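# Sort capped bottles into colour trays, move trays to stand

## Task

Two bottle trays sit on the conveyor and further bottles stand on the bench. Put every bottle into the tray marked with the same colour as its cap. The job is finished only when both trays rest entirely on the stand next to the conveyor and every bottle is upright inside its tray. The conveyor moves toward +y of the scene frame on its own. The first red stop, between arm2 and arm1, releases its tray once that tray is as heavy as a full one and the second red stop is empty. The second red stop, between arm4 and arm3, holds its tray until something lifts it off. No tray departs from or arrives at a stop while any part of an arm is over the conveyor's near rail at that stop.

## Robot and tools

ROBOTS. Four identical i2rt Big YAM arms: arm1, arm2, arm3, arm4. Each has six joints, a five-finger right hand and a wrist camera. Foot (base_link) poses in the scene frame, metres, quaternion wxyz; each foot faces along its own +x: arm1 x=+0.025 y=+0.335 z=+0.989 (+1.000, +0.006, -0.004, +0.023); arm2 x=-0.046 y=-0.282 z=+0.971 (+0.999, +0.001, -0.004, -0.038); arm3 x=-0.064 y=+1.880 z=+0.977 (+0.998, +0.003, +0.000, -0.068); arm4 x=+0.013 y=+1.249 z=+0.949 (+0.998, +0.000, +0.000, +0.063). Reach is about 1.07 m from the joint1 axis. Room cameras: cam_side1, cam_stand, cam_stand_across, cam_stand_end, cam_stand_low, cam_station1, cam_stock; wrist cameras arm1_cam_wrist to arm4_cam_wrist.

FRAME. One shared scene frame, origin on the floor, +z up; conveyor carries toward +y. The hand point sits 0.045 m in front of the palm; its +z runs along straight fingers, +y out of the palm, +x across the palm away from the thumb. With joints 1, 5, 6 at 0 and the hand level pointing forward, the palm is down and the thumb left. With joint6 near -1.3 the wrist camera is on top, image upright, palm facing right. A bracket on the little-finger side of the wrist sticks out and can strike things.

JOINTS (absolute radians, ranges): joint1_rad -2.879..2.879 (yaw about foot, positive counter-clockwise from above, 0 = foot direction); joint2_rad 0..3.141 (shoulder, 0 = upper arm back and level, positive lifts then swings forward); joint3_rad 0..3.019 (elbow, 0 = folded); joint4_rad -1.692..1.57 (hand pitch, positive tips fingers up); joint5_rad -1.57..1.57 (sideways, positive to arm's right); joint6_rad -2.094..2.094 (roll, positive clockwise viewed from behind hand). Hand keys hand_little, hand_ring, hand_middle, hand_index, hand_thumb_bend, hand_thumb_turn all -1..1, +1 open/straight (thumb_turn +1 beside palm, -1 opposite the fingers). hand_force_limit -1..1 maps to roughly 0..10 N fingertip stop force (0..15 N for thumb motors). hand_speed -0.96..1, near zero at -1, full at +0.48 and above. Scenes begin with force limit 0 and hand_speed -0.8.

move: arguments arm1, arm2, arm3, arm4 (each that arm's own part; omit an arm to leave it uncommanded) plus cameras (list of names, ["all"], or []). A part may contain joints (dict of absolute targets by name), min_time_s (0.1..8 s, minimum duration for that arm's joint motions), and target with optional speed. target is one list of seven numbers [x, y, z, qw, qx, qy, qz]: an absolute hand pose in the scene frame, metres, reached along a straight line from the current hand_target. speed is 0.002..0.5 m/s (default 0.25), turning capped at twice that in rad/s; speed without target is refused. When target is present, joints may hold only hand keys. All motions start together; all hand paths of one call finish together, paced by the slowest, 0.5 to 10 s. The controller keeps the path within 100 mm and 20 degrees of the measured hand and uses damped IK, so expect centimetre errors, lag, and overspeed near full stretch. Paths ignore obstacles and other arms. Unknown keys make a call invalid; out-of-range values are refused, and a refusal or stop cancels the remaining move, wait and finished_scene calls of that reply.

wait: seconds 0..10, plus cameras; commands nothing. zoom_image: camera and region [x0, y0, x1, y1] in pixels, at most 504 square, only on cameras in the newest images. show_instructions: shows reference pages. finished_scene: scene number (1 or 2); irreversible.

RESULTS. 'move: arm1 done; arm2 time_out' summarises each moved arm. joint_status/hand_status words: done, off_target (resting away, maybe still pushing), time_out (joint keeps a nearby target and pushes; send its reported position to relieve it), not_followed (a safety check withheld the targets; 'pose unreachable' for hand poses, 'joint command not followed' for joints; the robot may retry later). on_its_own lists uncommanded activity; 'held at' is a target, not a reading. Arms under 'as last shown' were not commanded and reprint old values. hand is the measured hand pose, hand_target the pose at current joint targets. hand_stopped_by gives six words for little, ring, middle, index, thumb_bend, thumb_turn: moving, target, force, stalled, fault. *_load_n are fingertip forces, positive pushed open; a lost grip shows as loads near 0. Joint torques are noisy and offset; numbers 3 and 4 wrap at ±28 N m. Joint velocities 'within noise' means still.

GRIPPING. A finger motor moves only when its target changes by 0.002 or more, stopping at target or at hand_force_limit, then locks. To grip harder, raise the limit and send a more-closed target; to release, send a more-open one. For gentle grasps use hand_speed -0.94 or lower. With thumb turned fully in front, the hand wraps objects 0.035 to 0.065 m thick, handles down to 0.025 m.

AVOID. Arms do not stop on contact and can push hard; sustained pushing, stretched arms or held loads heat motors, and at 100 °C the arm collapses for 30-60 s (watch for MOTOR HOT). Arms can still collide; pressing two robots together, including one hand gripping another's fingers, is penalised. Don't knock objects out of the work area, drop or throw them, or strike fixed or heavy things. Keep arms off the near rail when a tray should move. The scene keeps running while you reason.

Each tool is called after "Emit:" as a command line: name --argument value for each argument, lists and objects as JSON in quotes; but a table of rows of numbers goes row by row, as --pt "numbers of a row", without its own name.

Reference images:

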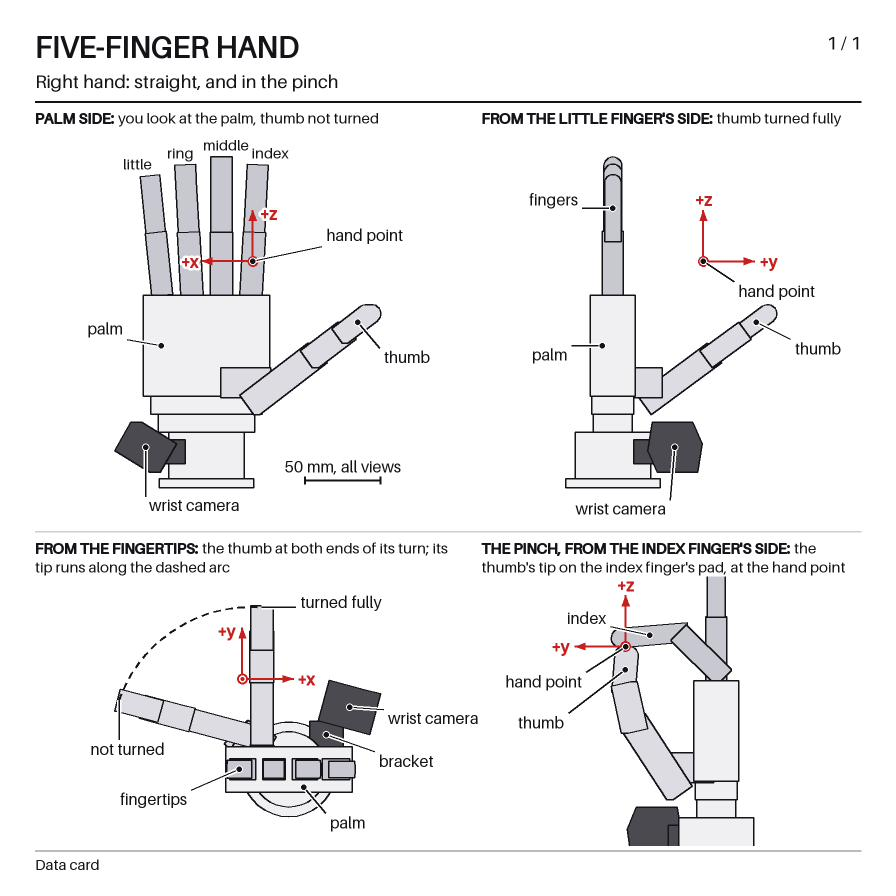

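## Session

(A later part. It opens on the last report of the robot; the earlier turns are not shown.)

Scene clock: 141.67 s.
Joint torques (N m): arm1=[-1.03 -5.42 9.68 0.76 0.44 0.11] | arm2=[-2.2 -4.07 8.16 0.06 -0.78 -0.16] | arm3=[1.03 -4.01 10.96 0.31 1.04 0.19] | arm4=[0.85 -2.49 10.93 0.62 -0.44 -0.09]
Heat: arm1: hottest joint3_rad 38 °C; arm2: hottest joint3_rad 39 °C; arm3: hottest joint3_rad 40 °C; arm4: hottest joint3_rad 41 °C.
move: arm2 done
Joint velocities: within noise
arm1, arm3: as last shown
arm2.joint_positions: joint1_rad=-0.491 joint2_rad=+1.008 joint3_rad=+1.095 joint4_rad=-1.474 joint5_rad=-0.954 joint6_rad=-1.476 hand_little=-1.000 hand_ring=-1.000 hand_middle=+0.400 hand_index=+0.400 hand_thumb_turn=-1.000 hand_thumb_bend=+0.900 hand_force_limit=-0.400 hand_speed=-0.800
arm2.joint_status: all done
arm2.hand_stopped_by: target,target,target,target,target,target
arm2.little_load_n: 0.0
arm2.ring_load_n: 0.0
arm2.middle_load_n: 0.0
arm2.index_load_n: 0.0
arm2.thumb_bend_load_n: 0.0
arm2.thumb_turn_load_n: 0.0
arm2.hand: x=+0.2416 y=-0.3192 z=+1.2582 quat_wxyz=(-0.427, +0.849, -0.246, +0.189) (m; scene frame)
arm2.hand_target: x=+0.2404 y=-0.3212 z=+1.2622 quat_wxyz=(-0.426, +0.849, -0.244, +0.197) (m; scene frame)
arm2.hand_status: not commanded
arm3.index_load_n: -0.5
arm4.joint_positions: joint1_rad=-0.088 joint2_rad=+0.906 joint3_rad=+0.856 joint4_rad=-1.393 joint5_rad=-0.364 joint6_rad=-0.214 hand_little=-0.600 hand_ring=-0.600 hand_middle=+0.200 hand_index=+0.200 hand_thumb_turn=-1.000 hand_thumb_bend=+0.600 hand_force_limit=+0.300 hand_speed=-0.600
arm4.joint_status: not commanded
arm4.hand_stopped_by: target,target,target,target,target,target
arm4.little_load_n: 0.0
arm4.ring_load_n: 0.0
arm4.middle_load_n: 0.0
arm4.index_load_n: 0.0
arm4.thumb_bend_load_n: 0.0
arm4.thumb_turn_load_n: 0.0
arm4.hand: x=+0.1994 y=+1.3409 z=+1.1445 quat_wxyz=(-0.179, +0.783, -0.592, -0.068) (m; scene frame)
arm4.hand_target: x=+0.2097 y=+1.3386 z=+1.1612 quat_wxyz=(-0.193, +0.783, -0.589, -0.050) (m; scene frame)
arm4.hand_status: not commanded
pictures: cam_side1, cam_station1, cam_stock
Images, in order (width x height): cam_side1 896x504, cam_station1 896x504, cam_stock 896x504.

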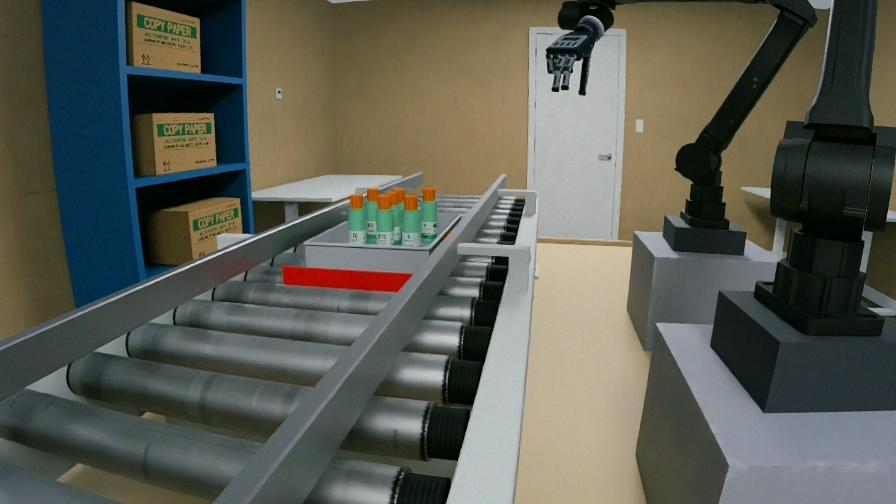

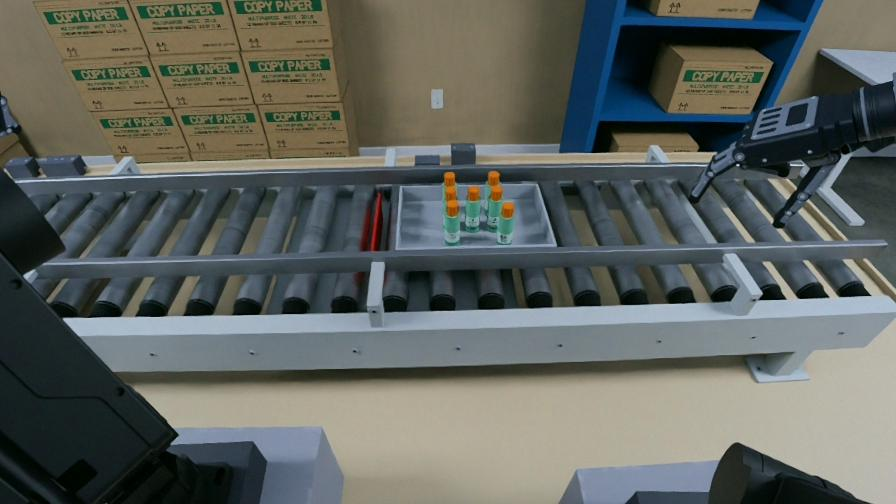

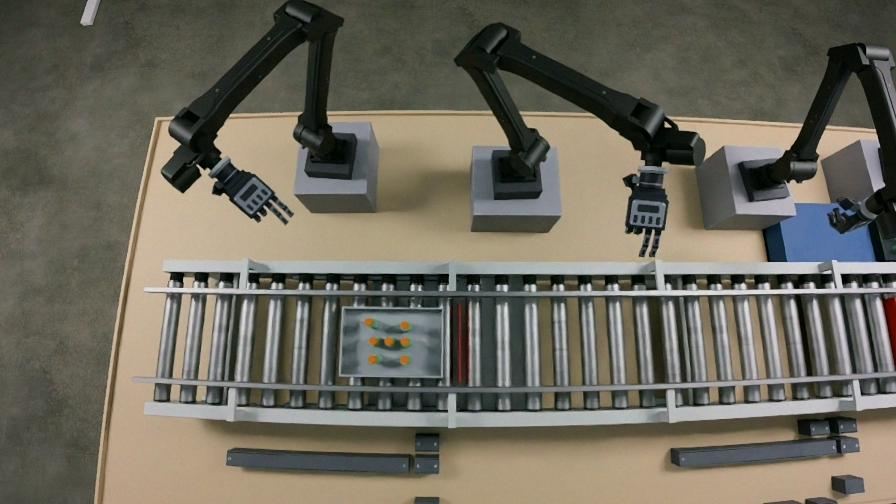

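Emit:
move --arm3 '{"joints":{"joint1_rad":-0.05,"joint2_rad":1.25,"joint3_rad":1.25,"joint4_rad":-1.5,"joint5_rad":1.0,"joint6_rad":1.4},"min_time_s":2.5}' --arm4 '{"joints":{"joint1_rad":-0.25,"joint2_rad":1.05,"joint3_rad":1.15,"joint4_rad":-1.55,"joint5_rad":-1.0,"joint6_rad":-1.1},"min_time_s":2.5}' --cameras '["cam_stock","cam_stand"]'

Scene clock: 146.60 s.
Joint torques (N m): arm1=[-1.03 -5.13 9.76 0.7 0.5 0.11] | arm2=[-2.49 -4.48 8.12 0.13 -0.77 -0.16] | arm3=[0.15 -6.42 12.75 0.2 0.75 -0.03] | arm4=[0.91 -2.9 11.84 0.53 -0.87 -0.09]
Heat: arm1: hottest joint3_rad 37 °C; arm2: hottest joint3_rad 39 °C; arm3: hottest joint3_rad 40 °C; arm4: hottest joint3_rad 41 °C.
move: arm3 done; arm4 done
Joint velocities: within noise
arm1, arm2: as last shown
arm1.thumb_bend_load_n: -0.5
arm2.thumb_bend_load_n: 0.5
arm3.joint_positions: joint1_rad=-0.043 joint2_rad=+1.234 joint3_rad=+1.203 joint4_rad=-1.491 joint5_rad=+1.004 joint6_rad=+1.411 hand_little=-0.600 hand_ring=-0.600 hand_middle=+0.200 hand_index=+0.200 hand_thumb_turn=-1.000 hand_thumb_bend=+0.600 hand_force_limit=+0.300 hand_speed=-0.500
arm3.joint_status: all done
arm3.hand_stopped_by: target,target,target,target,target,target
arm3.little_load_n: 0.0
arm3.ring_load_n: 0.0
arm3.middle_load_n: 0.0
arm3.index_load_n: 0.0
arm3.thumb_bend_load_n: 0.0
arm3.thumb_turn_load_n: 0.0
arm3.hand: x=+0.2812 y=+1.6836 z=+1.2428 quat_wxyz=(+0.060, -0.020, -0.878, +0.475) (m; scene frame)
arm3.hand_target: x=+0.2905 y=+1.6798 z=+1.2558 quat_wxyz=(+0.054, -0.024, -0.879, +0.474) (m; scene frame)
arm3.hand_status: not commanded
arm4.joint_positions: joint1_rad=-0.238 joint2_rad=+1.039 joint3_rad=+1.094 joint4_rad=-1.543 joint5_rad=-0.997 joint6_rad=-1.091 hand_little=-0.600 hand_ring=-0.600 hand_middle=+0.200 hand_index=+0.200 hand_thumb_turn=-1.000 hand_thumb_bend=+0.600 hand_force_limit=+0.300 hand_speed=-0.600
arm4.joint_status: all done
arm4.hand_stopped_by: target,target,target,target,target,target
arm4.little_load_n: 0.0
arm4.ring_load_n: 0.0
arm4.middle_load_n: 0.0
arm4.index_load_n: 0.0
arm4.thumb_bend_load_n: 0.0
arm4.thumb_turn_load_n: 0.0
arm4.hand: x=+0.2595 y=+1.3632 z=+1.2449 quat_wxyz=(-0.476, +0.845, -0.237, -0.051) (m; scene frame)
arm4.hand_target: x=+0.2718 y=+1.3591 z=+1.2622 quat_wxyz=(-0.480, +0.846, -0.229, -0.030) (m; scene frame)
arm4.hand_status: not commanded
pictures: cam_stand, cam_stock
Images, in order (width x height): cam_stand 896x504, cam_stock 896x504.

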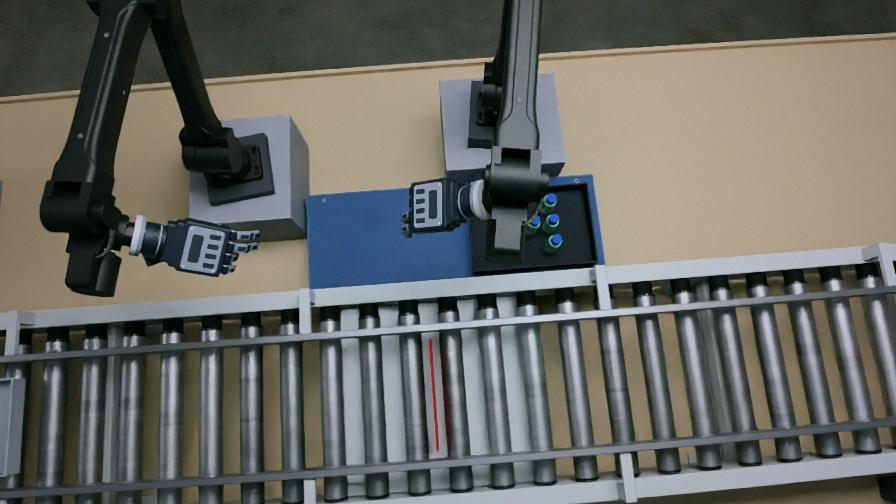

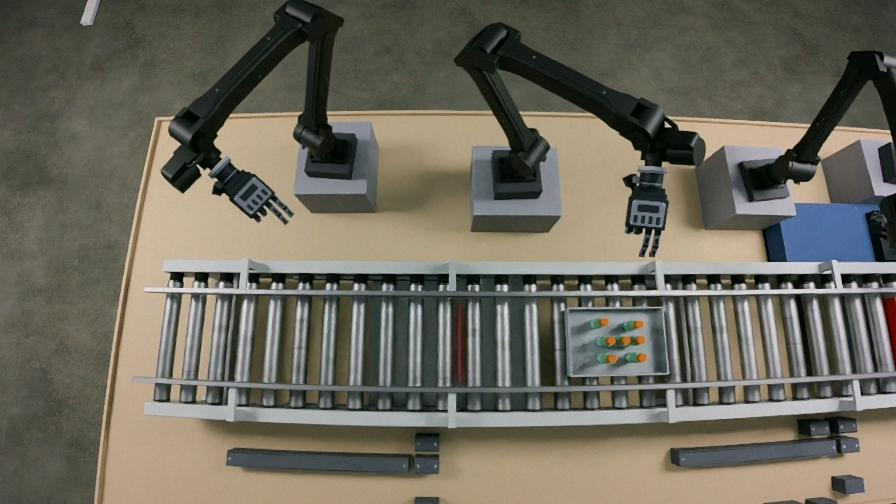

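Emit:
wait --seconds 6 --cameras '["cam_stand","cam_stand_across"]'

Scene clock: 154.07 s.
Joint torques (N m): arm1=[-0.91 -4.78 9.77 0.77 0.47 0.11] | arm2=[-2.2 -4.19 8.1 0.1 -0.79 -0.15] | arm3=[-0.03 -6.12 12.79 0.18 0.77 -0.01] | arm4=[0.97 -2.78 11.82 0.51 -0.87 -0.1]
Heat: arm1: hottest joint3_rad 37 °C; arm2: hottest joint3_rad 40 °C; arm3: hottest joint3_rad 41 °C; arm4: hottest joint3_rad 41 °C.
Joint velocities: within noise
arm1.joint_positions: joint1_rad=+0.907 joint2_rad=+0.902 joint3_rad=+1.011 joint4_rad=-0.865 joint5_rad=+0.866 joint6_rad=+0.918 hand_little=-1.000 hand_ring=-1.000 hand_middle=+0.400 hand_index=+0.400 hand_thumb_turn=-1.000 hand_thumb_bend=+0.900 hand_force_limit=-0.400 hand_speed=-0.800
arm1.joint_status: not commanded
arm1.hand_stopped_by: target,target,target,target,target,target
arm1.little_load_n: 0.0
arm1.ring_load_n: 0.0
arm1.middle_load_n: 0.0
arm1.index_load_n: 0.0
arm1.thumb_bend_load_n: 0.0
arm1.thumb_turn_load_n: 0.0
arm1.hand: x=+0.3367 y=+0.5915 z=+1.3248 quat_wxyz=(-0.419, +0.480, -0.699, +0.325) (m; scene frame)
arm1.hand_target: x=+0.3363 y=+0.5865 z=+1.3174 quat_wxyz=(-0.410, +0.481, -0.702, +0.328) (m; scene frame)
arm1.hand_status: not commanded
arm2.joint_positions: joint1_rad=-0.491 joint2_rad=+1.008 joint3_rad=+1.095 joint4_rad=-1.474 joint5_rad=-0.954 joint6_rad=-1.476 hand_little=-1.000 hand_ring=-1.000 hand_middle=+0.400 hand_index=+0.400 hand_thumb_turn=-1.000 hand_thumb_bend=+0.900 hand_force_limit=-0.400 hand_speed=-0.800
arm2.joint_status: not commanded
arm2.hand_stopped_by: target,target,target,target,target,target
arm2.little_load_n: 0.0
arm2.ring_load_n: 0.0
arm2.middle_load_n: 0.0
arm2.index_load_n: 0.0
arm2.thumb_bend_load_n: 0.0
arm2.thumb_turn_load_n: 0.0
arm2.hand: x=+0.2416 y=-0.3192 z=+1.2582 quat_wxyz=(-0.427, +0.849, -0.246, +0.189) (m; scene frame)
arm2.hand_target: x=+0.2404 y=-0.3212 z=+1.2622 quat_wxyz=(-0.426, +0.849, -0.244, +0.197) (m; scene frame)
arm2.hand_status: not commanded
arm3.joint_positions: joint1_rad=-0.043 joint2_rad=+1.234 joint3_rad=+1.203 joint4_rad=-1.491 joint5_rad=+1.004 joint6_rad=+1.410 hand_little=-0.600 hand_ring=-0.600 hand_middle=+0.200 hand_index=+0.200 hand_thumb_turn=-1.000 hand_thumb_bend=+0.600 hand_force_limit=+0.300 hand_speed=-0.500
arm3.joint_status: all done
arm3.hand_stopped_by: target,target,target,target,target,target
arm3.little_load_n: 0.0
arm3.ring_load_n: 0.0
arm3.middle_load_n: 0.0
arm3.index_load_n: 0.0
arm3.thumb_bend_load_n: 0.0
arm3.thumb_turn_load_n: 0.0
arm3.hand: x=+0.2811 y=+1.6836 z=+1.2428 quat_wxyz=(+0.060, -0.020, -0.878, +0.475) (m; scene frame)
arm3.hand_target: x=+0.2904 y=+1.6798 z=+1.2558 quat_wxyz=(+0.054, -0.024, -0.879, +0.474) (m; scene frame)
arm3.hand_status: not commanded
arm4.joint_positions: joint1_rad=-0.238 joint2_rad=+1.039 joint3_rad=+1.094 joint4_rad=-1.543 joint5_rad=-0.997 joint6_rad=-1.091 hand_little=-0.600 hand_ring=-0.600 hand_middle=+0.200 hand_index=+0.200 hand_thumb_turn=-1.000 hand_thumb_bend=+0.600 hand_force_limit=+0.300 hand_speed=-0.600
arm4.joint_status: all done
arm4.hand_stopped_by: target,target,target,target,target,target
arm4.little_load_n: 0.0
arm4.ring_load_n: 0.0
arm4.middle_load_n: 0.0
arm4.index_load_n: 0.0
arm4.thumb_bend_load_n: -0.5
arm4.thumb_turn_load_n: 0.0
arm4.hand: x=+0.2595 y=+1.3632 z=+1.2449 quat_wxyz=(-0.476, +0.845, -0.237, -0.051) (m; scene frame)
arm4.hand_target: x=+0.2718 y=+1.3591 z=+1.2622 quat_wxyz=(-0.480, +0.846, -0.229, -0.030) (m; scene frame)
arm4.hand_status: not commanded
wait: 6.00 s; at rest from the start
pictures: cam_stand, cam_stand_across
Images, in order (width x height): cam_stand 896x504, cam_stand_across 896x504.

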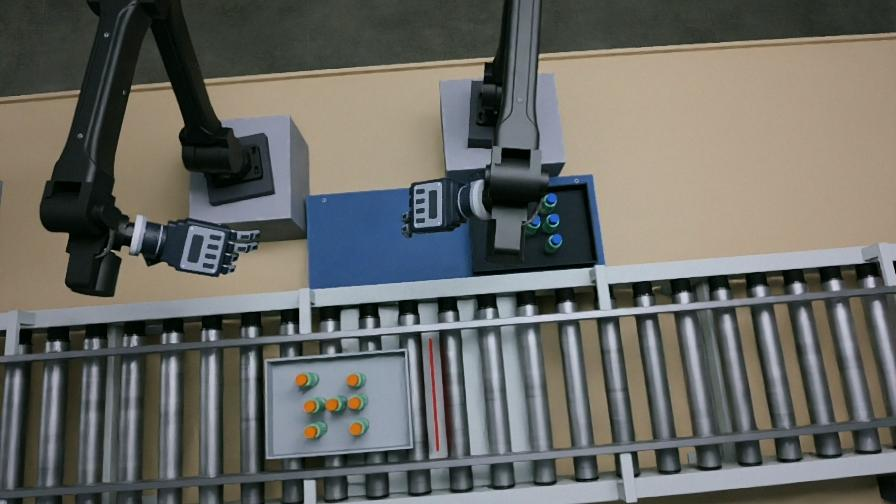

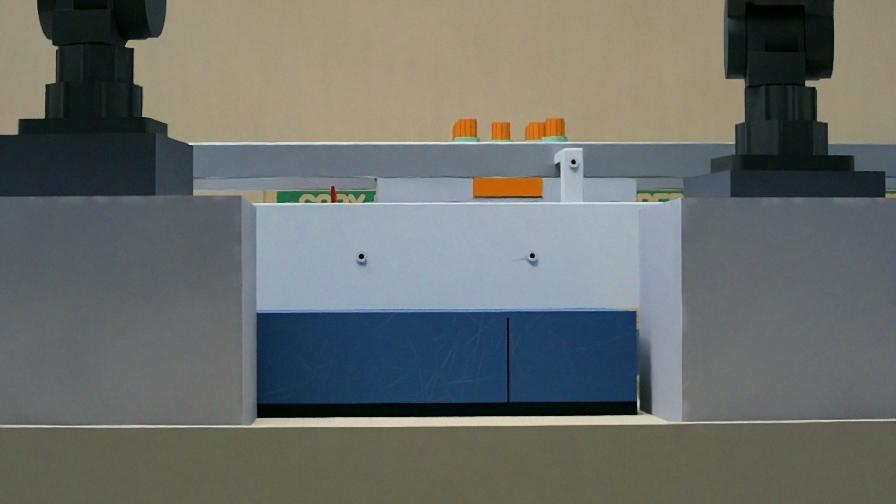

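Emit:
move --arm3 '{"target":[0.613,1.63,1.08,0,0,-0.866,0.5],"speed":0.25}' --arm4 '{"target":[0.565,1.31,1.08,-0.5,0.866,0,0],"speed":0.25}'

Emit:
move --arm3 '{"target":[0.607,1.6,1.01,0,0,-0.866,0.5],"speed":0.12,"joints":{"hand_thumb_bend":0.5}}' --arm4 '{"target":[0.58,1.332,0.985,-0.5,0.866,0,0],"speed":0.12,"joints":{"hand_thumb_bend":0.5}}' --cameras '["cam_stand_across","arm3_cam_wrist","arm4_cam_wrist"]'

Scene clock: 157.53 s.
Joint torques (N m): arm1=[-0.79 -5.36 9.78 0.88 0.45 0.13] | arm2=[-2.26 -4.31 8.14 0.13 -0.81 -0.15] | arm3=[1.14 -16.09 12.52 0.58 1.03 -0.02] | arm4=[1.2 -15.27 10.76 0.05 -0.83 -0.11]
Heat: arm1: hottest joint3_rad 37 °C; arm2: hottest joint3_rad 40 °C; arm3: hottest joint3_rad 41 °C; arm4: hottest joint3_rad 41 °C.
move: arm3 off_target; arm4 off_target
Joint velocities: within noise
arm1, arm2: as last shown
arm3.joint_positions: joint1_rad=-0.040 joint2_rad=+2.059 joint3_rad=+1.761 joint4_rad=-1.002 joint5_rad=+1.027 joint6_rad=+1.249 hand_little=-0.600 hand_ring=-0.600 hand_middle=+0.200 hand_index=+0.200 hand_thumb_turn=-1.000 hand_thumb_bend=+0.600 hand_force_limit=+0.300 hand_speed=-0.500
arm3.joint_status: not commanded
arm3.hand_stopped_by: target,target,target,target,target,target
arm3.little_load_n: 0.0
arm3.ring_load_n: 0.0
arm3.middle_load_n: 0.0
arm3.index_load_n: 0.0
arm3.thumb_bend_load_n: 0.0
arm3.thumb_turn_load_n: 0.0
arm3.hand: x=+0.5983 y=+1.6274 z=+1.0759 quat_wxyz=(+0.005, -0.003, -0.867, +0.498) (m; scene frame)
arm3.hand_target: x=+0.6124 y=+1.6303 z=+1.0799 quat_wxyz=(-0.001, +0.000, -0.866, +0.500) (m; scene frame)
arm3.hand_status: off_target (0.015 m and 0.8 deg from the pose sent, 0.374 m and 7.9 deg at the start)
arm4.joint_positions: joint1_rad=-0.249 joint2_rad=+1.966 joint3_rad=+1.667 joint4_rad=-1.522 joint5_rad=-1.030 joint6_rad=-1.817 hand_little=-0.600 hand_ring=-0.600 hand_middle=+0.200 hand_index=+0.200 hand_thumb_turn=-1.000 hand_thumb_bend=+0.600 hand_force_limit=+0.300 hand_speed=-0.600
arm4.joint_status: not commanded
arm4.hand_stopped_by: target,target,target,target,target,target
arm4.little_load_n: 0.0
arm4.ring_load_n: 0.0
arm4.middle_load_n: 0.0
arm4.index_load_n: 0.0
arm4.thumb_bend_load_n: 0.0
arm4.thumb_turn_load_n: 0.0
arm4.hand: x=+0.5484 y=+1.3157 z=+1.0709 quat_wxyz=(-0.500, +0.866, -0.008, -0.017) (m; scene frame)
arm4.hand_target: x=+0.5642 y=+1.3100 z=+1.0800 quat_wxyz=(-0.500, +0.866, +0.000, +0.000) (m; scene frame)
arm4.hand_status: off_target (0.020 m and 2.2 deg from the pose sent, 0.351 m and 28.1 deg at the start)
pictures: none

Scene clock: 159.13 s.
Joint torques (N m): arm1=[-1.03 -5.42 9.83 0.76 0.44 0.1] | arm2=[-2.2 -4.31 8.08 0.13 -0.79 -0.15] | arm3=[-0.56 -16.91 8.84 1.48 0.74 0] | arm4=[2.26 -16.67 5.86 0.81 -0.87 0.05]
Heat: arm1: hottest joint3_rad 37 °C; arm2: hottest joint3_rad 40 °C; arm3: hottest joint3_rad 41 °C; arm4: hottest joint3_rad 41 °C.
move: arm3 off_target; arm4 done
Joint velocities: within noise
arm1, arm2: as last shown
arm3.joint_positions: joint1_rad=-0.073 joint2_rad=+2.118 joint3_rad=+1.702 joint4_rad=-0.791 joint5_rad=+1.019 joint6_rad=+1.166 hand_little=-0.600 hand_ring=-0.600 hand_middle=+0.200 hand_index=+0.200 hand_thumb_turn=-1.000 hand_thumb_bend=+0.500 hand_force_limit=+0.300 hand_speed=-0.500
arm3.joint_status: all done
arm3.hand_stopped_by: target,target,target,target,target,target
arm3.little_load_n: 0.0
arm3.ring_load_n: 0.0
arm3.middle_load_n: 0.0
arm3.index_load_n: 0.0
arm3.thumb_bend_load_n: 0.0
arm3.thumb_turn_load_n: 0.0
arm3.hand: x=+0.6069 y=+1.6039 z=+1.0237 quat_wxyz=(-0.006, -0.004, -0.865, +0.502) (m; scene frame)
arm3.hand_target: x=+0.6068 y=+1.6003 z=+1.0101 quat_wxyz=(+0.000, +0.000, -0.866, +0.500) (m; scene frame)
arm3.hand_status: off_target (0.014 m and 0.9 deg from the pose sent, 0.072 m and 0.8 deg at the start)
arm4.joint_positions: joint1_rad=-0.226 joint2_rad=+2.081 joint3_rad=+1.644 joint4_rad=-1.283 joint5_rad=-1.037 joint6_rad=-1.761 hand_little=-0.600 hand_ring=-0.600 hand_middle=+0.200 hand_index=+0.200 hand_thumb_turn=-1.000 hand_thumb_bend=+0.500 hand_force_limit=+0.300 hand_speed=-0.600
arm4.joint_status: all done
arm4.hand_stopped_by: target,target,target,target,target,target
arm4.little_load_n: 0.0
arm4.ring_load_n: 0.0
arm4.middle_load_n: 0.0
arm4.index_load_n: 0.0
arm4.thumb_bend_load_n: 0.0
arm4.thumb_turn_load_n: 0.0
arm4.hand: x=+0.5826 y=+1.3261 z=+0.9916 quat_wxyz=(-0.498, +0.867, +0.002, +0.008) (m; scene frame)
arm4.hand_target: x=+0.5799 y=+1.3319 z=+0.9851 quat_wxyz=(-0.500, +0.866, +0.000, +0.000) (m; scene frame)
arm4.hand_status: done (0.009 m and 0.9 deg from the pose sent, 0.093 m and 2.1 deg at the start)
pictures: arm3_cam_wrist, arm4_cam_wrist, cam_stand_across
Images, in order (width x height): arm3_cam_wrist 672x504, arm4_cam_wrist 672x504, cam_stand_across 896x504.

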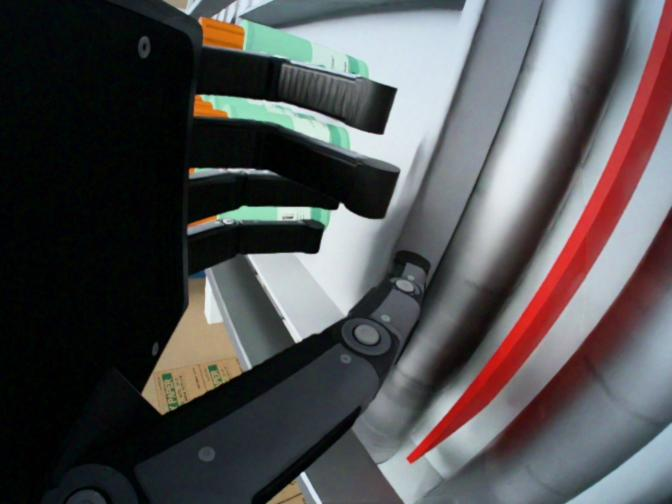

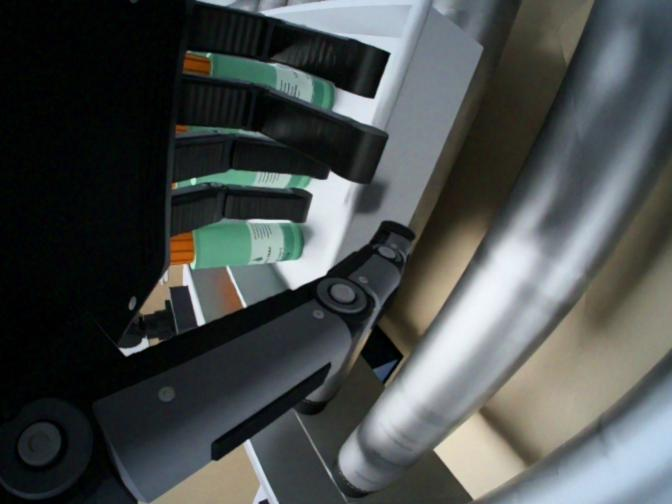

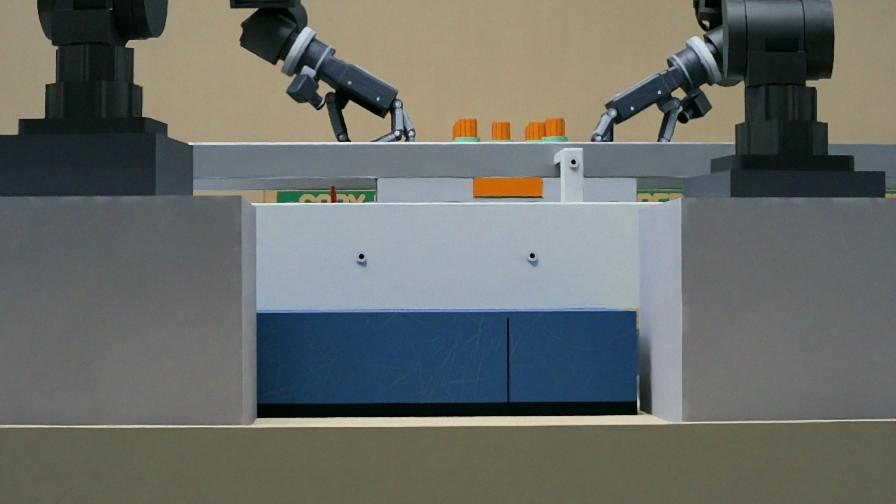

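Emit:
move --arm3 '{"target":[0.597,1.592,0.977,0,0,-0.866,0.5],"speed":0.08}' --arm4 '{"target":[0.57,1.341,0.955,-0.5,0.866,0,0],"speed":0.08}' --cameras '["cam_stand_across","arm3_cam_wrist"]'

Scene clock: 160.63 s.
Joint torques (N m): arm1=[-0.79 -5.6 9.73 0.75 0.47 0.14] | arm2=[-2.43 -4.37 8.16 0.06 -0.78 -0.16] | arm3=[-0.32 -16.03 8.1 1.54 0.67 0.07] | arm4=[2.78 -15.85 4.94 1.16 -0.8 0.02]
Heat: arm1: hottest joint3_rad 37 °C; arm2: hottest joint3_rad 40 °C; arm3: hottest joint3_rad 41 °C; arm4: hottest joint3_rad 41 °C.
move: arm3 off_target; arm4 off_target
Joint velocities: within noise
arm1, arm2: as last shown
arm1.little_load_n: 0.5
arm2.ring_load_n: 0.5
arm3.joint_positions: joint1_rad=-0.081 joint2_rad=+2.128 joint3_rad=+1.642 joint4_rad=-0.688 joint5_rad=+1.014 joint6_rad=+1.133 hand_little=-0.600 hand_ring=-0.600 hand_middle=+0.200 hand_index=+0.200 hand_thumb_turn=-1.000 hand_thumb_bend=+0.500 hand_force_limit=+0.300 hand_speed=-0.500
arm3.joint_status: not commanded
arm3.hand_stopped_by: target,target,target,target,target,target
arm3.little_load_n: 0.0
arm3.ring_load_n: -3.0
arm3.middle_load_n: 0.0
arm3.index_load_n: 0.0
arm3.thumb_bend_load_n: 0.0
arm3.thumb_turn_load_n: 0.0
arm3.hand: x=+0.6012 y=+1.6000 z=+0.9982 quat_wxyz=(-0.010, -0.001, -0.864, +0.503) (m; scene frame)
arm3.hand_target: x=+0.5963 y=+1.5924 z=+0.9774 quat_wxyz=(+0.000, +0.000, -0.866, +0.500) (m; scene frame)
arm3.hand_status: off_target (0.023 m and 1.3 deg from the pose sent, 0.049 m and 0.9 deg at the start)
arm4.joint_positions: joint1_rad=-0.217 joint2_rad=+2.082 joint3_rad=+1.579 joint4_rad=-1.186 joint5_rad=-1.041 joint6_rad=-1.730 hand_little=-0.600 hand_ring=-0.600 hand_middle=+0.200 hand_index=+0.200 hand_thumb_turn=-1.000 hand_thumb_bend=+0.500 hand_force_limit=+0.300 hand_speed=-0.600
arm4.joint_status: not commanded
arm4.hand_stopped_by: target,target,target,target,target,target
arm4.little_load_n: 0.0
arm4.ring_load_n: -2.0
arm4.middle_load_n: 0.0
arm4.index_load_n: 0.0
arm4.thumb_bend_load_n: 0.0
arm4.thumb_turn_load_n: 0.0
arm4.hand: x=+0.5760 y=+1.3323 z=+0.9687 quat_wxyz=(-0.499, +0.867, +0.000, +0.012) (m; scene frame)
arm4.hand_target: x=+0.5697 y=+1.3408 z=+0.9553 quat_wxyz=(-0.500, +0.866, +0.000, +0.000) (m; scene frame)
arm4.hand_status: off_target (0.017 m and 1.3 deg from the pose sent, 0.042 m and 0.9 deg at the start)
pictures: arm3_cam_wrist, cam_stand_across
Images, in order (width x height): arm3_cam_wrist 672x504, cam_stand_across 896x504.

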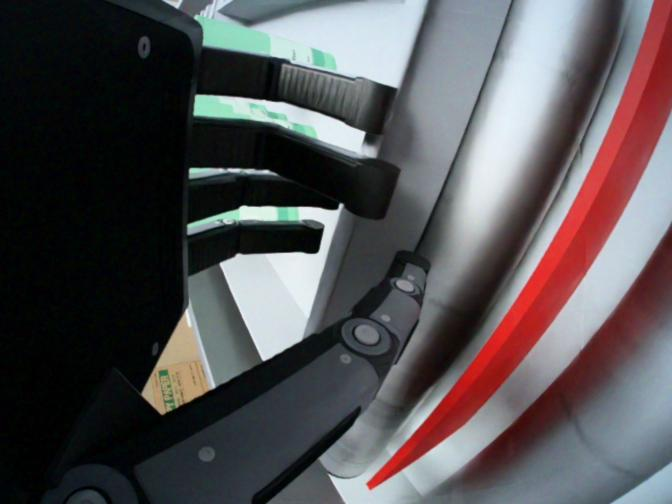

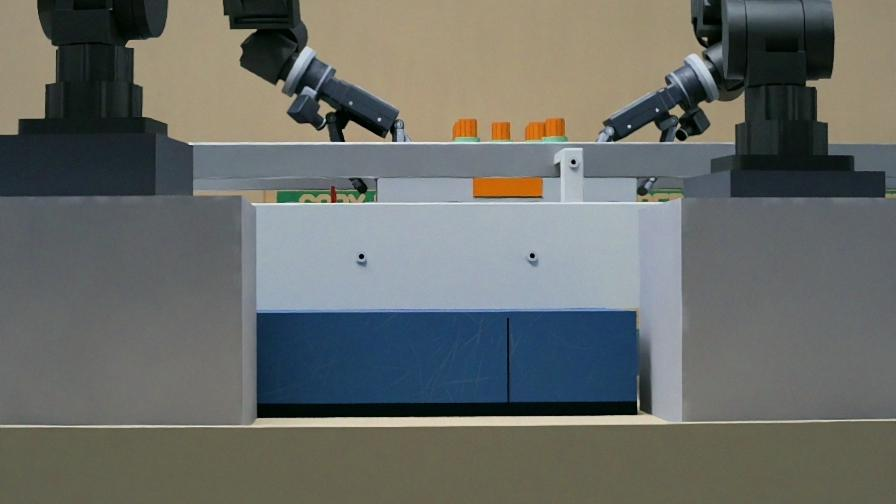

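Emit:
move --arm3 '{"joints":{"hand_middle":-0.7,"hand_index":-0.7,"hand_thumb_bend":0.0,"hand_force_limit":0.35,"hand_speed":-0.8}}' --arm4 '{"joints":{"hand_middle":-0.7,"hand_index":-0.7,"hand_thumb_bend":0.0,"hand_force_limit":0.35,"hand_speed":-0.8}}' --cameras '["cam_stand_across"]'

Scene clock: 162.97 s.
Joint torques (N m): arm1=[-0.79 -5.36 9.69 0.64 0.48 0.13] | arm2=[-2.08 -4.25 8.13 0.09 -0.78 -0.15] | arm3=[-0.62 -16.15 8.18 1.51 0.64 0.05] | arm4=[2.61 -15.85 5.11 0.94 -0.53 0]
Heat: arm1: hottest joint3_rad 37 °C; arm2: hottest joint3_rad 40 °C; arm3: hottest joint3_rad 41 °C; arm4: hottest joint3_rad 41 °C.
move: arm3 off_target; arm4 off_target
Joint velocities: within noise
arm1, arm2: as last shown
arm1.little_load_n: 0.0
arm1.middle_load_n: -0.5
arm2.ring_load_n: 0.0
arm2.middle_load_n: -0.5
arm3.joint_positions: joint1_rad=-0.082 joint2_rad=+2.128 joint3_rad=+1.642 joint4_rad=-0.686 joint5_rad=+1.014 joint6_rad=+1.130 hand_little=-0.600 hand_ring=-0.601 hand_middle=-0.240 hand_index=-0.277 hand_thumb_turn=-1.000 hand_thumb_bend=+0.251 hand_force_limit=+0.350 hand_speed=-0.800
arm3.joint_status: hand_middle off_target (ended at -0.240, target -0.700); hand_index off_target (ended at -0.277, target -0.700); hand_thumb_bend off_target (ended at +0.251, target +0.000); the others done
arm3.hand_stopped_by: target,target,force,force,force,target
arm3.little_load_n: -1.0
arm3.ring_load_n: -8.5
arm3.middle_load_n: 6.5
arm3.index_load_n: 9.5
arm3.thumb_bend_load_n: 9.5
arm3.thumb_turn_load_n: 1.0
arm3.hand: x=+0.6010 y=+1.5992 z=+0.9981 quat_wxyz=(-0.010, -0.001, -0.864, +0.504) (m; scene frame)
arm3.hand_target: x=+0.5963 y=+1.5924 z=+0.9774 quat_wxyz=(+0.000, +0.000, -0.866, +0.500) (m; scene frame)
arm3.hand_status: not commanded
arm4.joint_positions: joint1_rad=-0.216 joint2_rad=+2.082 joint3_rad=+1.577 joint4_rad=-1.181 joint5_rad=-1.048 joint6_rad=-1.729 hand_little=-0.600 hand_ring=-0.601 hand_middle=-0.148 hand_index=-0.203 hand_thumb_turn=-1.000 hand_thumb_bend=+0.117 hand_force_limit=+0.350 hand_speed=-0.800
arm4.joint_status: hand_middle off_target (ended at -0.148, target -0.700); hand_index off_target (ended at -0.203, target -0.700); hand_thumb_bend off_target (ended at +0.117, target +0.000); the others done
arm4.hand_stopped_by: target,target,force,force,force,target
arm4.little_load_n: 0.0
arm4.ring_load_n: -3.0
arm4.middle_load_n: 1.0
arm4.index_load_n: 8.5
arm4.thumb_bend_load_n: 9.0
arm4.thumb_turn_load_n: 0.5
arm4.hand: x=+0.5766 y=+1.3341 z=+0.9691 quat_wxyz=(-0.502, +0.865, +0.001, +0.013) (m; scene frame)
arm4.hand_target: x=+0.5697 y=+1.3408 z=+0.9553 quat_wxyz=(-0.500, +0.866, +0.000, +0.000) (m; scene frame)
arm4.hand_status: not commanded
pictures: cam_stand_across
Images, in order (width x height): cam_stand_across 896x504.

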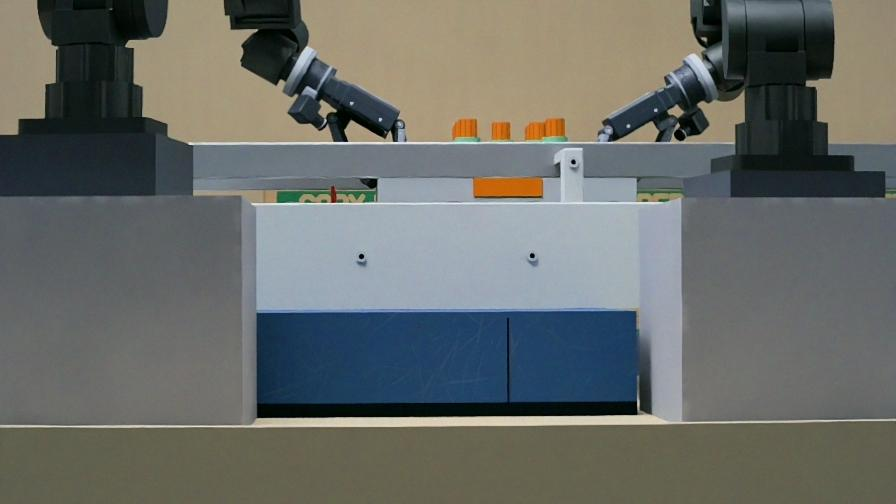

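Emit:
move --arm3 '{"target":[0.628,1.596,1.06,-0.039,-0.0225,-0.865,0.4995],"speed":0.07}' --arm4 '{"target":[0.603,1.337,1.035,-0.4995,0.865,0.0225,0.039],"speed":0.07,"joints":{"hand_middle":-0.75}}' --cameras '["cam_stand_across","cam_stand_end"]'

Emit:
move --arm3 '{"target":[0.638,1.596,1.11,-0.039,-0.0225,-0.865,0.4995],"speed":0.08}' --arm4 '{"target":[0.612,1.337,1.075,-0.4995,0.865,0.0225,0.039],"speed":0.08}' --cameras '["cam_stand_across","cam_stand_end","cam_stand"]'

Scene clock: 165.33 s.
Joint torques (N m): arm1=[-1.55 -4.89 9.98 0.8 0.48 0.11] | arm2=[-2.26 -4.42 8.12 0.06 -0.78 -0.15] | arm3=[0.62 -21.13 14.17 0.61 1.16 0.14] | arm4=[2.14 -21.89 12.4 -0.31 -1.2 0.08]
Heat: arm1: hottest joint3_rad 37 °C; arm2: hottest joint3_rad 40 °C; arm3: hottest joint3_rad 41 °C; arm4: hottest joint3_rad 41 °C.
move: arm3 off_target; arm4 off_target
Joint velocities: within noise
arm1, arm2: as last shown
arm1.middle_load_n: 0.0
arm2.middle_load_n: 0.0
arm3.joint_positions: joint1_rad=-0.084 joint2_rad=+2.128 joint3_rad=+1.669 joint4_rad=-0.780 joint5_rad=+0.989 joint6_rad=+1.156 hand_little=-0.600 hand_ring=-0.600 hand_middle=-0.239 hand_index=-0.277 hand_thumb_turn=-1.000 hand_thumb_bend=+0.251 hand_force_limit=+0.350 hand_speed=-0.800
arm3.joint_status: not commanded
arm3.hand_stopped_by: target,target,force,force,force,target
arm3.little_load_n: 0.0
arm3.ring_load_n: 0.5
arm3.middle_load_n: 9.5
arm3.index_load_n: 3.0
arm3.thumb_bend_load_n: 12.0
arm3.thumb_turn_load_n: 0.5
arm3.hand: x=+0.5947 y=+1.6040 z=+0.9992 quat_wxyz=(+0.007, +0.006, -0.873, +0.487) (m; scene frame)
arm3.hand_target: x=+0.6235 y=+1.5974 z=+1.0611 quat_wxyz=(-0.040, -0.022, -0.865, +0.499) (m; scene frame)
arm3.hand_status: off_target (0.070 m and 6.5 deg from the pose sent, 0.068 m and 4.2 deg at the start)
arm4.joint_positions: joint1_rad=-0.214 joint2_rad=+2.082 joint3_rad=+1.607 joint4_rad=-1.258 joint5_rad=-1.037 joint6_rad=-1.747 hand_little=-0.600 hand_ring=-0.600 hand_middle=-0.162 hand_index=-0.203 hand_thumb_turn=-1.000 hand_thumb_bend=+0.118 hand_force_limit=+0.350 hand_speed=-0.800
arm4.joint_status: hand_middle off_target (ended at -0.162, target -0.750)
arm4.hand_stopped_by: target,target,force,force,force,target
arm4.little_load_n: -0.5
arm4.ring_load_n: -2.0
arm4.middle_load_n: 6.5
arm4.index_load_n: 7.5
arm4.thumb_bend_load_n: 10.5
arm4.thumb_turn_load_n: 0.5
arm4.hand: x=+0.5718 y=+1.3339 z=+0.9796 quat_wxyz=(-0.499, +0.867, -0.002, -0.005) (m; scene frame)
arm4.hand_target: x=+0.5987 y=+1.3371 z=+1.0351 quat_wxyz=(-0.500, +0.865, +0.023, +0.039) (m; scene frame)
arm4.hand_status: off_target (0.064 m and 5.7 deg from the pose sent, 0.071 m and 3.9 deg at the start)
pictures: cam_stand_across, cam_stand_end
Images, in order (width x height): cam_stand_across 896x504, cam_stand_end 896x504.

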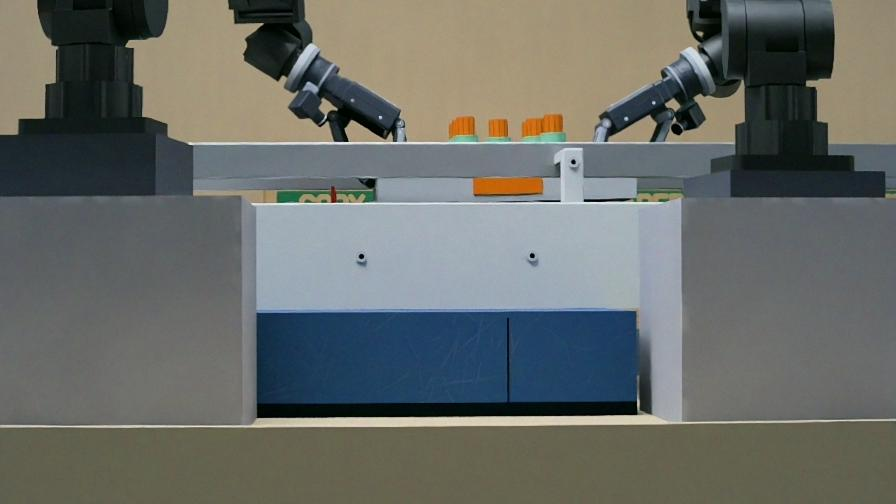

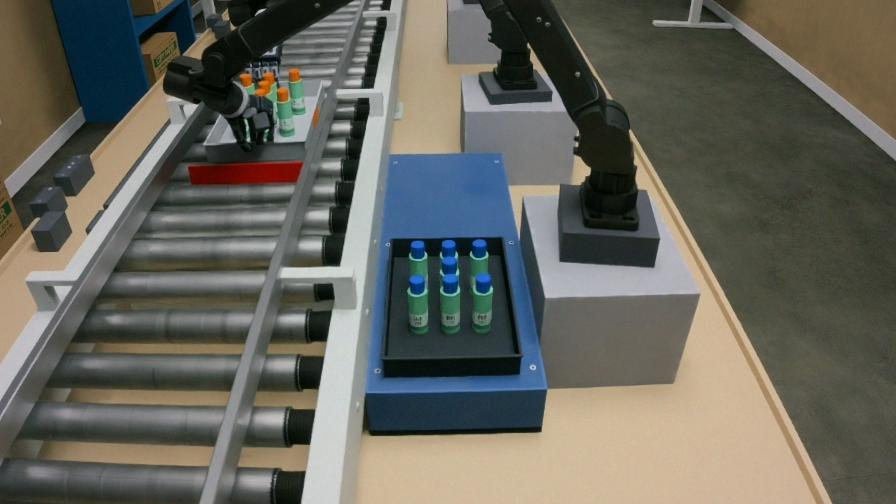

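Scene clock: 167.03 s.
Joint torques (N m): arm1=[-0.91 -5.42 9.76 0.75 0.45 0.14] | arm2=[-2.14 -4.07 8.14 0.08 -0.78 -0.17] | arm3=[0.91 -22.77 15.61 0.57 1.6 0.22] | arm4=[1.96 -22.48 12.92 -0.28 -1.25 0.11]
Heat: arm1: hottest joint3_rad 37 °C; arm2: hottest joint3_rad 40 °C; arm3: hottest joint3_rad 42 °C; arm4: hottest joint3_rad 41 °C.
move: arm3 off_target; arm4 off_target
Joint velocities: within noise
arm1, arm2: as last shown
arm2.thumb_bend_load_n: 0.5
arm3.joint_positions: joint1_rad=-0.084 joint2_rad=+2.128 joint3_rad=+1.757 joint4_rad=-0.912 joint5_rad=+0.979 joint6_rad=+1.158 hand_little=-0.600 hand_ring=-0.600 hand_middle=-0.239 hand_index=-0.278 hand_thumb_turn=-1.000 hand_thumb_bend=+0.252 hand_force_limit=+0.350 hand_speed=-0.800
arm3.joint_status: not commanded
arm3.hand_stopped_by: target,target,force,force,force,target
arm3.little_load_n: 0.0
arm3.ring_load_n: 0.5
arm3.middle_load_n: 12.5
arm3.index_load_n: 1.0
arm3.thumb_bend_load_n: 12.0
arm3.thumb_turn_load_n: 0.0
arm3.hand: x=+0.5989 y=+1.6044 z=+1.0255 quat_wxyz=(+0.024, +0.017, -0.877, +0.479) (m; scene frame)
arm3.hand_target: x=+0.6303 y=+1.5982 z=+1.1109 quat_wxyz=(-0.040, -0.023, -0.865, +0.499) (m; scene frame)
arm3.hand_status: off_target (0.094 m and 9.0 deg from the pose sent, 0.119 m and 6.5 deg at the start; pose on its path clipped on 19 of 51 steps)
arm4.joint_positions: joint1_rad=-0.209 joint2_rad=+2.077 joint3_rad=+1.697 joint4_rad=-1.360 joint5_rad=-1.036 joint6_rad=-1.747 hand_little=-0.600 hand_ring=-0.600 hand_middle=-0.162 hand_index=-0.203 hand_thumb_turn=-1.000 hand_thumb_bend=+0.118 hand_force_limit=+0.350 hand_speed=-0.800
arm4.joint_status: not commanded
arm4.hand_stopped_by: target,target,force,force,force,target
arm4.little_load_n: -3.0
arm4.ring_load_n: 0.0
arm4.middle_load_n: 6.5
arm4.index_load_n: 5.5
arm4.thumb_bend_load_n: 10.5
arm4.thumb_turn_load_n: 1.5
arm4.hand: x=+0.5832 y=+1.3355 z=+1.0135 quat_wxyz=(-0.499, +0.867, -0.002, -0.009) (m; scene frame)
arm4.hand_target: x=+0.6071 y=+1.3373 z=+1.0748 quat_wxyz=(-0.500, +0.865, +0.023, +0.039) (m; scene frame)
arm4.hand_status: off_target (0.068 m and 6.2 deg from the pose sent, 0.103 m and 5.7 deg at the start)
pictures: cam_stand, cam_stand_across, cam_stand_end
Images, in order (width x height): cam_stand 896x504, cam_stand_across 896x504, cam_stand_end 896x504.

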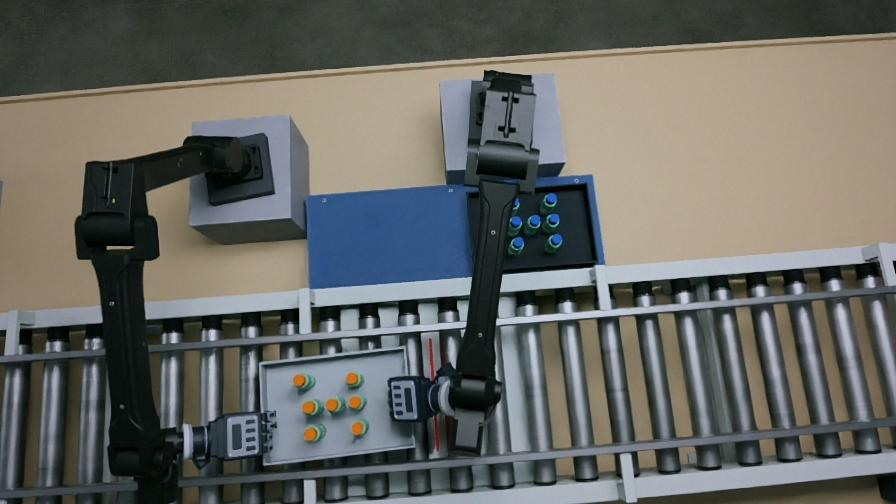

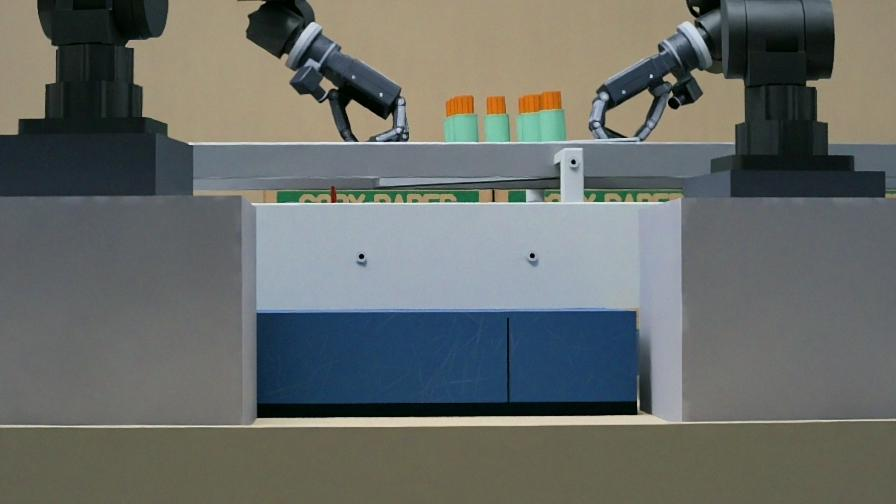

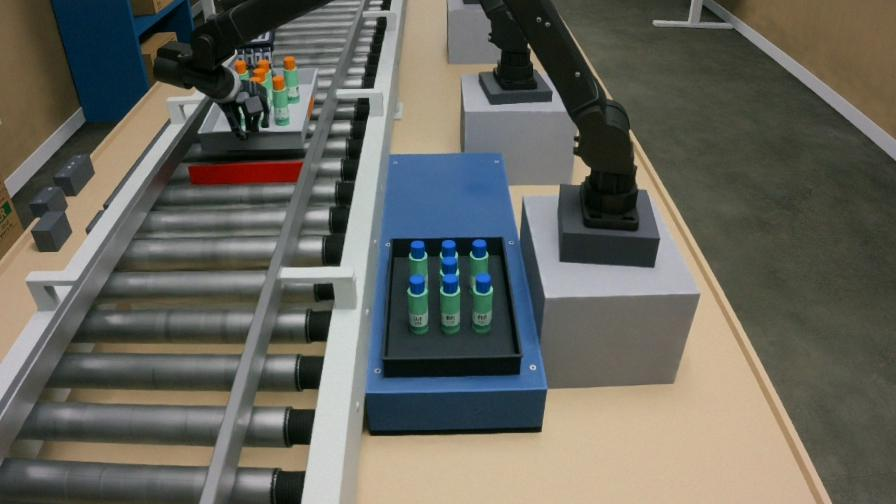

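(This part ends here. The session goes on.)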